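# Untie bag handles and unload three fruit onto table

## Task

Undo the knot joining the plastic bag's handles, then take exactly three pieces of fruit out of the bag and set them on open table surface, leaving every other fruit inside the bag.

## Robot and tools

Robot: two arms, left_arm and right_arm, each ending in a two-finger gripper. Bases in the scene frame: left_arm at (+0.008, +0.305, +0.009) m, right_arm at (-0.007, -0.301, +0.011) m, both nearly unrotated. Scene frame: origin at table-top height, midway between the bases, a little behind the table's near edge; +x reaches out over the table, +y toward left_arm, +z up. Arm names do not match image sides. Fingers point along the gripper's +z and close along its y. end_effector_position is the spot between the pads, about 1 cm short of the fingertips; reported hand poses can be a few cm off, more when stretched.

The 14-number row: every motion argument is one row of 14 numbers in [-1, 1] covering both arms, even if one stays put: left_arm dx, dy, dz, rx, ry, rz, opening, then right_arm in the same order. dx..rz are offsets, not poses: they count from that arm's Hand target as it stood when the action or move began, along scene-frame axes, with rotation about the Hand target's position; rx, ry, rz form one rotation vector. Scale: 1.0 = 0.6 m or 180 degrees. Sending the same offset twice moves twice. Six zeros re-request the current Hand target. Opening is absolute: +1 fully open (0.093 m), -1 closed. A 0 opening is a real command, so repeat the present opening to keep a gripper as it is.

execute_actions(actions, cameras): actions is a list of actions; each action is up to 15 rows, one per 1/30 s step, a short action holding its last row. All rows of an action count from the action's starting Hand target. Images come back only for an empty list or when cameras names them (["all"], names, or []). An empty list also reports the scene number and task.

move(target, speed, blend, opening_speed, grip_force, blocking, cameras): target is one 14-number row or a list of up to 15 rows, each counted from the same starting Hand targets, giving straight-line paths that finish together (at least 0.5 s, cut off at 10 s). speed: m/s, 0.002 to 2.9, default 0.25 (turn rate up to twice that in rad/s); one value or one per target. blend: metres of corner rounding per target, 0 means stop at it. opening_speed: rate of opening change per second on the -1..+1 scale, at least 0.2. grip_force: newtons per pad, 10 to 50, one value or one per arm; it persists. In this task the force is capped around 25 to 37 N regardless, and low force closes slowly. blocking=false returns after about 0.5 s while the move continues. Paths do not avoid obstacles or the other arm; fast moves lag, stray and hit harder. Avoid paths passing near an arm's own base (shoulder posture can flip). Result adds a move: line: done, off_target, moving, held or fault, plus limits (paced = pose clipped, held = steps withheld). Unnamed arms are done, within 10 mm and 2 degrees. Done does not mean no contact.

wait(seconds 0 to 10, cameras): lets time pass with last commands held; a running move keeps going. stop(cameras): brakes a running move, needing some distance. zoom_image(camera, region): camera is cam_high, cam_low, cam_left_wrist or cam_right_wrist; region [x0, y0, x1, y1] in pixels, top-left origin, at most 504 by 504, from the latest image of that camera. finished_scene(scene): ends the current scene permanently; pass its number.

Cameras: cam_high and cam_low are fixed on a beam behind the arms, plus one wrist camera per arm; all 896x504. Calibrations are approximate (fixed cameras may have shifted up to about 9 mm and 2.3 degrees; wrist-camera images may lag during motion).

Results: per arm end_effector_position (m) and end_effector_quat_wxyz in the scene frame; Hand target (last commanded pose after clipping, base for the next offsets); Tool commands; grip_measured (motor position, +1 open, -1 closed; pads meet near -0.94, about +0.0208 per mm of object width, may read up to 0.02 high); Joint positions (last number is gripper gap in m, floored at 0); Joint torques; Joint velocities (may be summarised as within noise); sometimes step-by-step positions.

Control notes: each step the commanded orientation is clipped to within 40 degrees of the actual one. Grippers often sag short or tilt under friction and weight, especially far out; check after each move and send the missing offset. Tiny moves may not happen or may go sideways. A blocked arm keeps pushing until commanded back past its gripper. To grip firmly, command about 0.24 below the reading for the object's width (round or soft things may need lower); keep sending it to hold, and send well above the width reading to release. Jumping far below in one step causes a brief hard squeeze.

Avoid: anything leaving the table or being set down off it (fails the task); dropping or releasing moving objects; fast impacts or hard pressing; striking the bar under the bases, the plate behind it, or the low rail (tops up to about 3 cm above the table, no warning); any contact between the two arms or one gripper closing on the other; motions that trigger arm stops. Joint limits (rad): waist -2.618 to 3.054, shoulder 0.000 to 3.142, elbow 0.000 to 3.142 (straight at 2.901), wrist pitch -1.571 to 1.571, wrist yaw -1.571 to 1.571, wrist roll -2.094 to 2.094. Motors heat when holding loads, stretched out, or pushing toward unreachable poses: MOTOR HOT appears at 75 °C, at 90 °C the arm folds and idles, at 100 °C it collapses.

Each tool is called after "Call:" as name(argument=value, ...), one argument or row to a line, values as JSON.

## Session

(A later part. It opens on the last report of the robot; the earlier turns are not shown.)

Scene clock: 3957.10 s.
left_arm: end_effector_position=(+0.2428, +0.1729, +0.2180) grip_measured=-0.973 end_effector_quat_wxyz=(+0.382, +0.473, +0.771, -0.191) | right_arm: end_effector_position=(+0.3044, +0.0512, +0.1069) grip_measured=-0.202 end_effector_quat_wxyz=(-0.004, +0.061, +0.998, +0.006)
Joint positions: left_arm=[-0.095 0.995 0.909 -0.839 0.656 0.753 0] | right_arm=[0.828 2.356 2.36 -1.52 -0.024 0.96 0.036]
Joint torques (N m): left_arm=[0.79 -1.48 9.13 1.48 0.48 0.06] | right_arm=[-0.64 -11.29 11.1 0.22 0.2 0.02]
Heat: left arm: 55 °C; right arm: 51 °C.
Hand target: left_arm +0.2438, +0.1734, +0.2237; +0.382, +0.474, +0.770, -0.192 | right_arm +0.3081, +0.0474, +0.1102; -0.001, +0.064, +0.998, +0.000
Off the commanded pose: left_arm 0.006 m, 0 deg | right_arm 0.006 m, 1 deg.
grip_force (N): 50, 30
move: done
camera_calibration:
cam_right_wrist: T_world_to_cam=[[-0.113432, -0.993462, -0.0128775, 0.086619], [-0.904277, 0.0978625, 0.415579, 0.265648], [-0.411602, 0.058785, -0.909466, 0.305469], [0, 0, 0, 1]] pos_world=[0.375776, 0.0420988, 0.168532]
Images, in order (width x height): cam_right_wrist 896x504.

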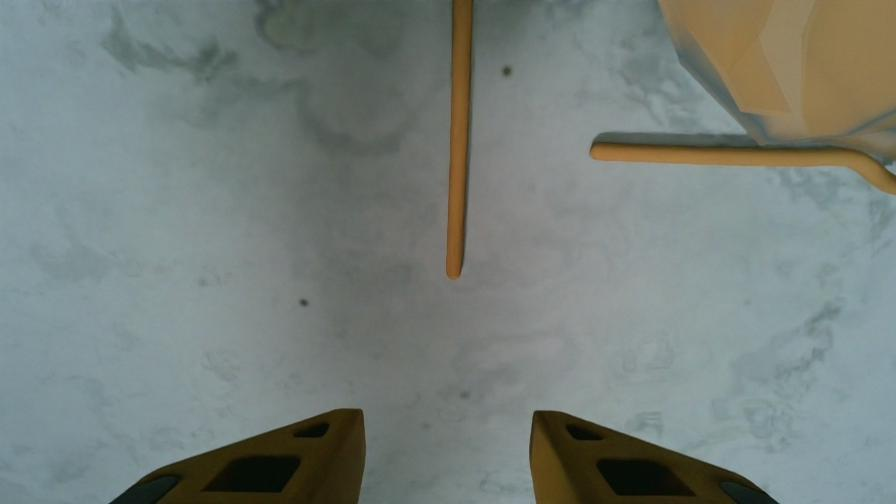

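Call:
move(
  target=[0,0,0,0,0,0,-0.98,-0.09,-0.28,0.10,0,0,0.1,-0.5],
  speed=0.2,
  cameras=["all"],
)

Call:
zoom_image(
  camera="cam_left_wrist",
  region=[220, 0, 640, 240],
)

Call:
zoom_image(
  camera="cam_low",
  region=[230, 270, 470, 370],
)

Call:
zoom_image(
  camera="cam_high",
  region=[340, 160, 620, 320],
)

Scene clock: 3970.57 s.
left_arm: end_effector_position=(+0.2428, +0.1729, +0.2180) grip_measured=-0.973 end_effector_quat_wxyz=(+0.382, +0.473, +0.771, -0.191) | right_arm: end_effector_position=(+0.2581, -0.1157, +0.1669) grip_measured=-0.498 end_effector_quat_wxyz=(-0.003, -0.092, +0.996, -0.002)
Joint positions: left_arm=[-0.095 0.995 0.909 -0.839 0.656 0.753 0] | right_arm=[0.581 1.711 1.622 -1.442 -0.021 0.406 0.021]
Joint torques (N m): left_arm=[0.77 -1.46 9.21 1.47 0.49 0.05] | right_arm=[-0.61 -9.88 6.11 0.51 0.02 -0.08]
Heat: left arm: 55 °C; right arm: 52 °C.
Hand target: left_arm +0.2438, +0.1734, +0.2237; +0.382, +0.474, +0.770, -0.192 | right_arm +0.2540, -0.1205, +0.1701; -0.001, -0.093, +0.996, +0.000
Off the commanded pose: left_arm 0.006 m, 0 deg | right_arm 0.007 m, 0 deg.
grip_force (N): 50, 30
move: done
camera_calibration:
cam_left_wrist: T_world_to_cam=[[-0.878103, -0.47366, -0.0676935, 0.309122], [-0.401322, 0.806142, -0.434828, 0.0925727], [0.260531, -0.354657, -0.897965, 0.28274], [0, 0, 0, 1]] pos_world=[0.234929, 0.172067, 0.315069]
cam_right_wrist: T_world_to_cam=[[0.191507, -0.981487, 0.00281847, -0.163593], [-0.894035, -0.173257, 0.413139, 0.181483], [-0.405002, -0.0816387, -0.910664, 0.332995], [0, 0, 0, 1]] pos_world=[0.328445, -0.101936, 0.22873]

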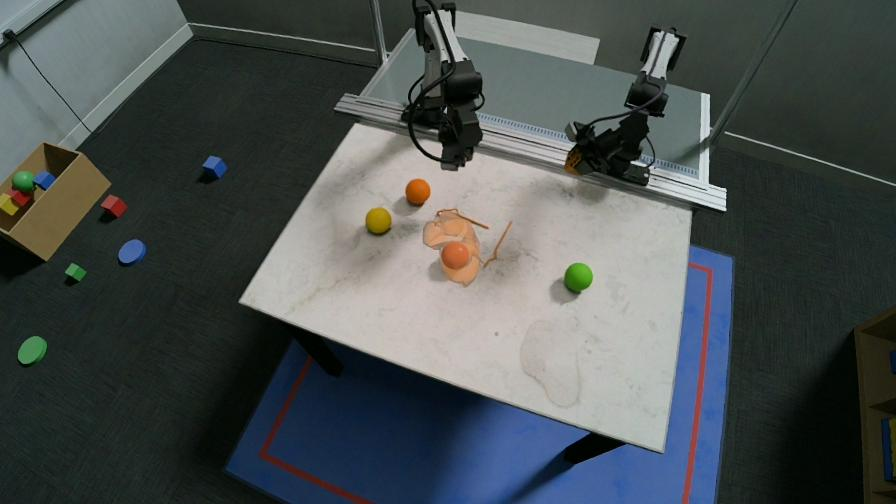

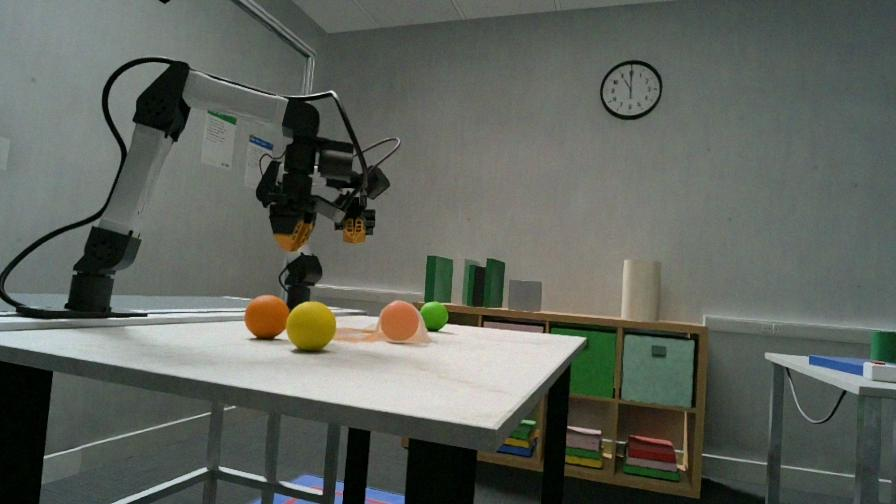

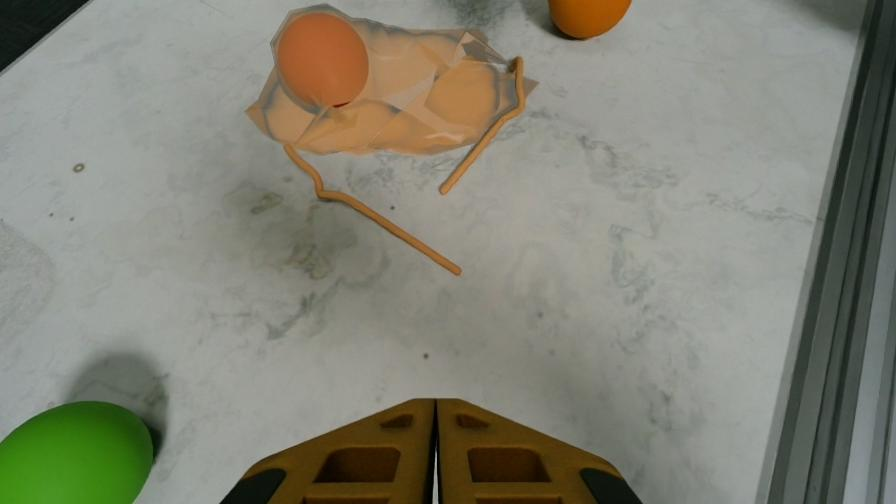

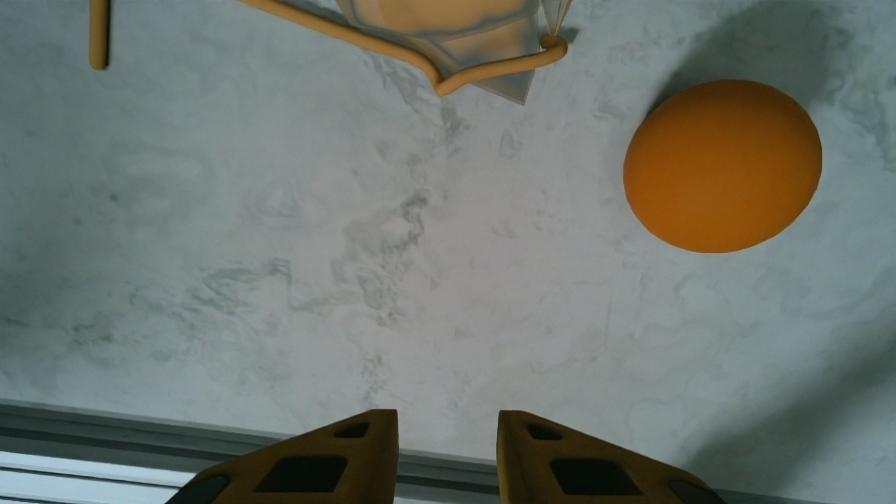

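Scaled by 1.200 from the camera's 896x504 image, which has a finer 1280x720 frame.

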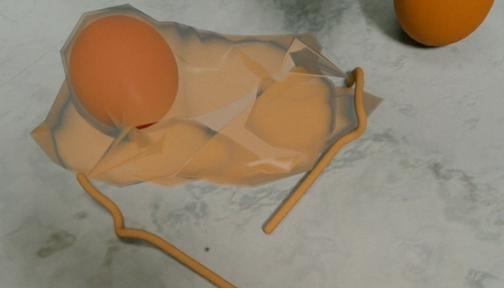

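Scaled by 2.100 from the camera's 896x504 image, which has a finer 1280x720 frame.

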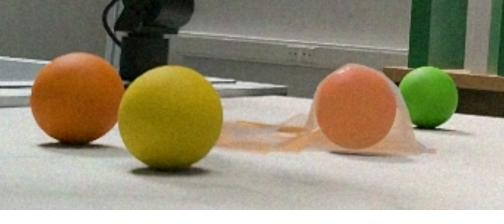

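Scaled by 1.800 from the camera's 896x504 image, which has a finer 1280x720 frame.

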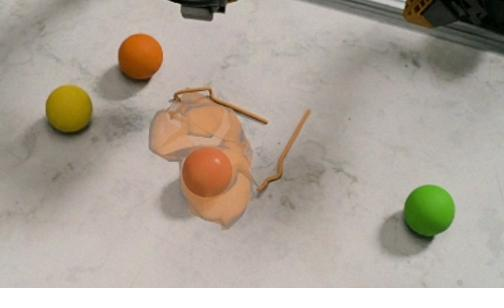

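Call:
wait(
  seconds=0.5,
  cameras=["cam_high","cam_left_wrist"],
)

Scene clock: 3975.23 s.
left_arm: end_effector_position=(+0.2428, +0.1729, +0.2180) grip_measured=-0.973 end_effector_quat_wxyz=(+0.382, +0.473, +0.771, -0.191) | right_arm: end_effector_position=(+0.2581, -0.1157, +0.1669) grip_measured=-0.498 end_effector_quat_wxyz=(-0.003, -0.092, +0.996, -0.002)
Joint positions: left_arm=[-0.095 0.995 0.909 -0.839 0.656 0.753 0] | right_arm=[0.581 1.711 1.622 -1.442 -0.021 0.406 0.021]
Joint torques (N m): left_arm=[0.8 -1.5 9.18 1.48 0.48 0.06] | right_arm=[-0.79 -9.87 6.05 0.57 0.05 -0.11]
Heat: left arm: 55 °C; right arm: 52 °C.
Hand target: left_arm +0.2438, +0.1734, +0.2237; +0.382, +0.474, +0.770, -0.192 | right_arm +0.2540, -0.1205, +0.1701; -0.001, -0.093, +0.996, +0.000
Tool commands: left_gripper/opening=-0.98 right_gripper/opening=-0.5
Off the commanded pose: left_arm 0.006 m, 0 deg | right_arm 0.007 m, 0 deg.
grip_force (N): 50, 30
wait: 0.50 s; at rest from the start
camera_calibration:
cam_left_wrist: T_world_to_cam=[[-0.878103, -0.47366, -0.0676935, 0.309122], [-0.401322, 0.806142, -0.434828, 0.0925727], [0.260531, -0.354657, -0.897965, 0.28274], [0, 0, 0, 1]] pos_world=[0.234929, 0.172067, 0.315069]
Images, in order (width x height): cam_high 896x504, cam_left_wrist 896x504.

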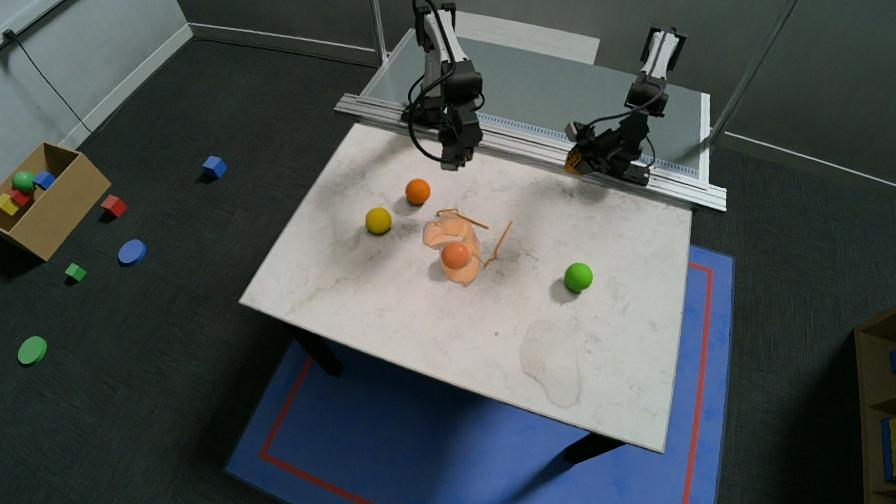

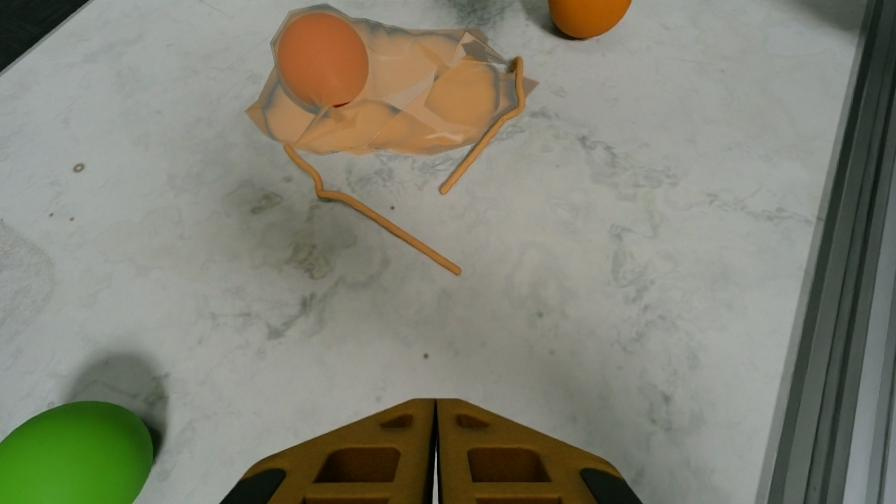

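Call:
finished_scene(
  scene=2,
)

The scene is finished: the task was done.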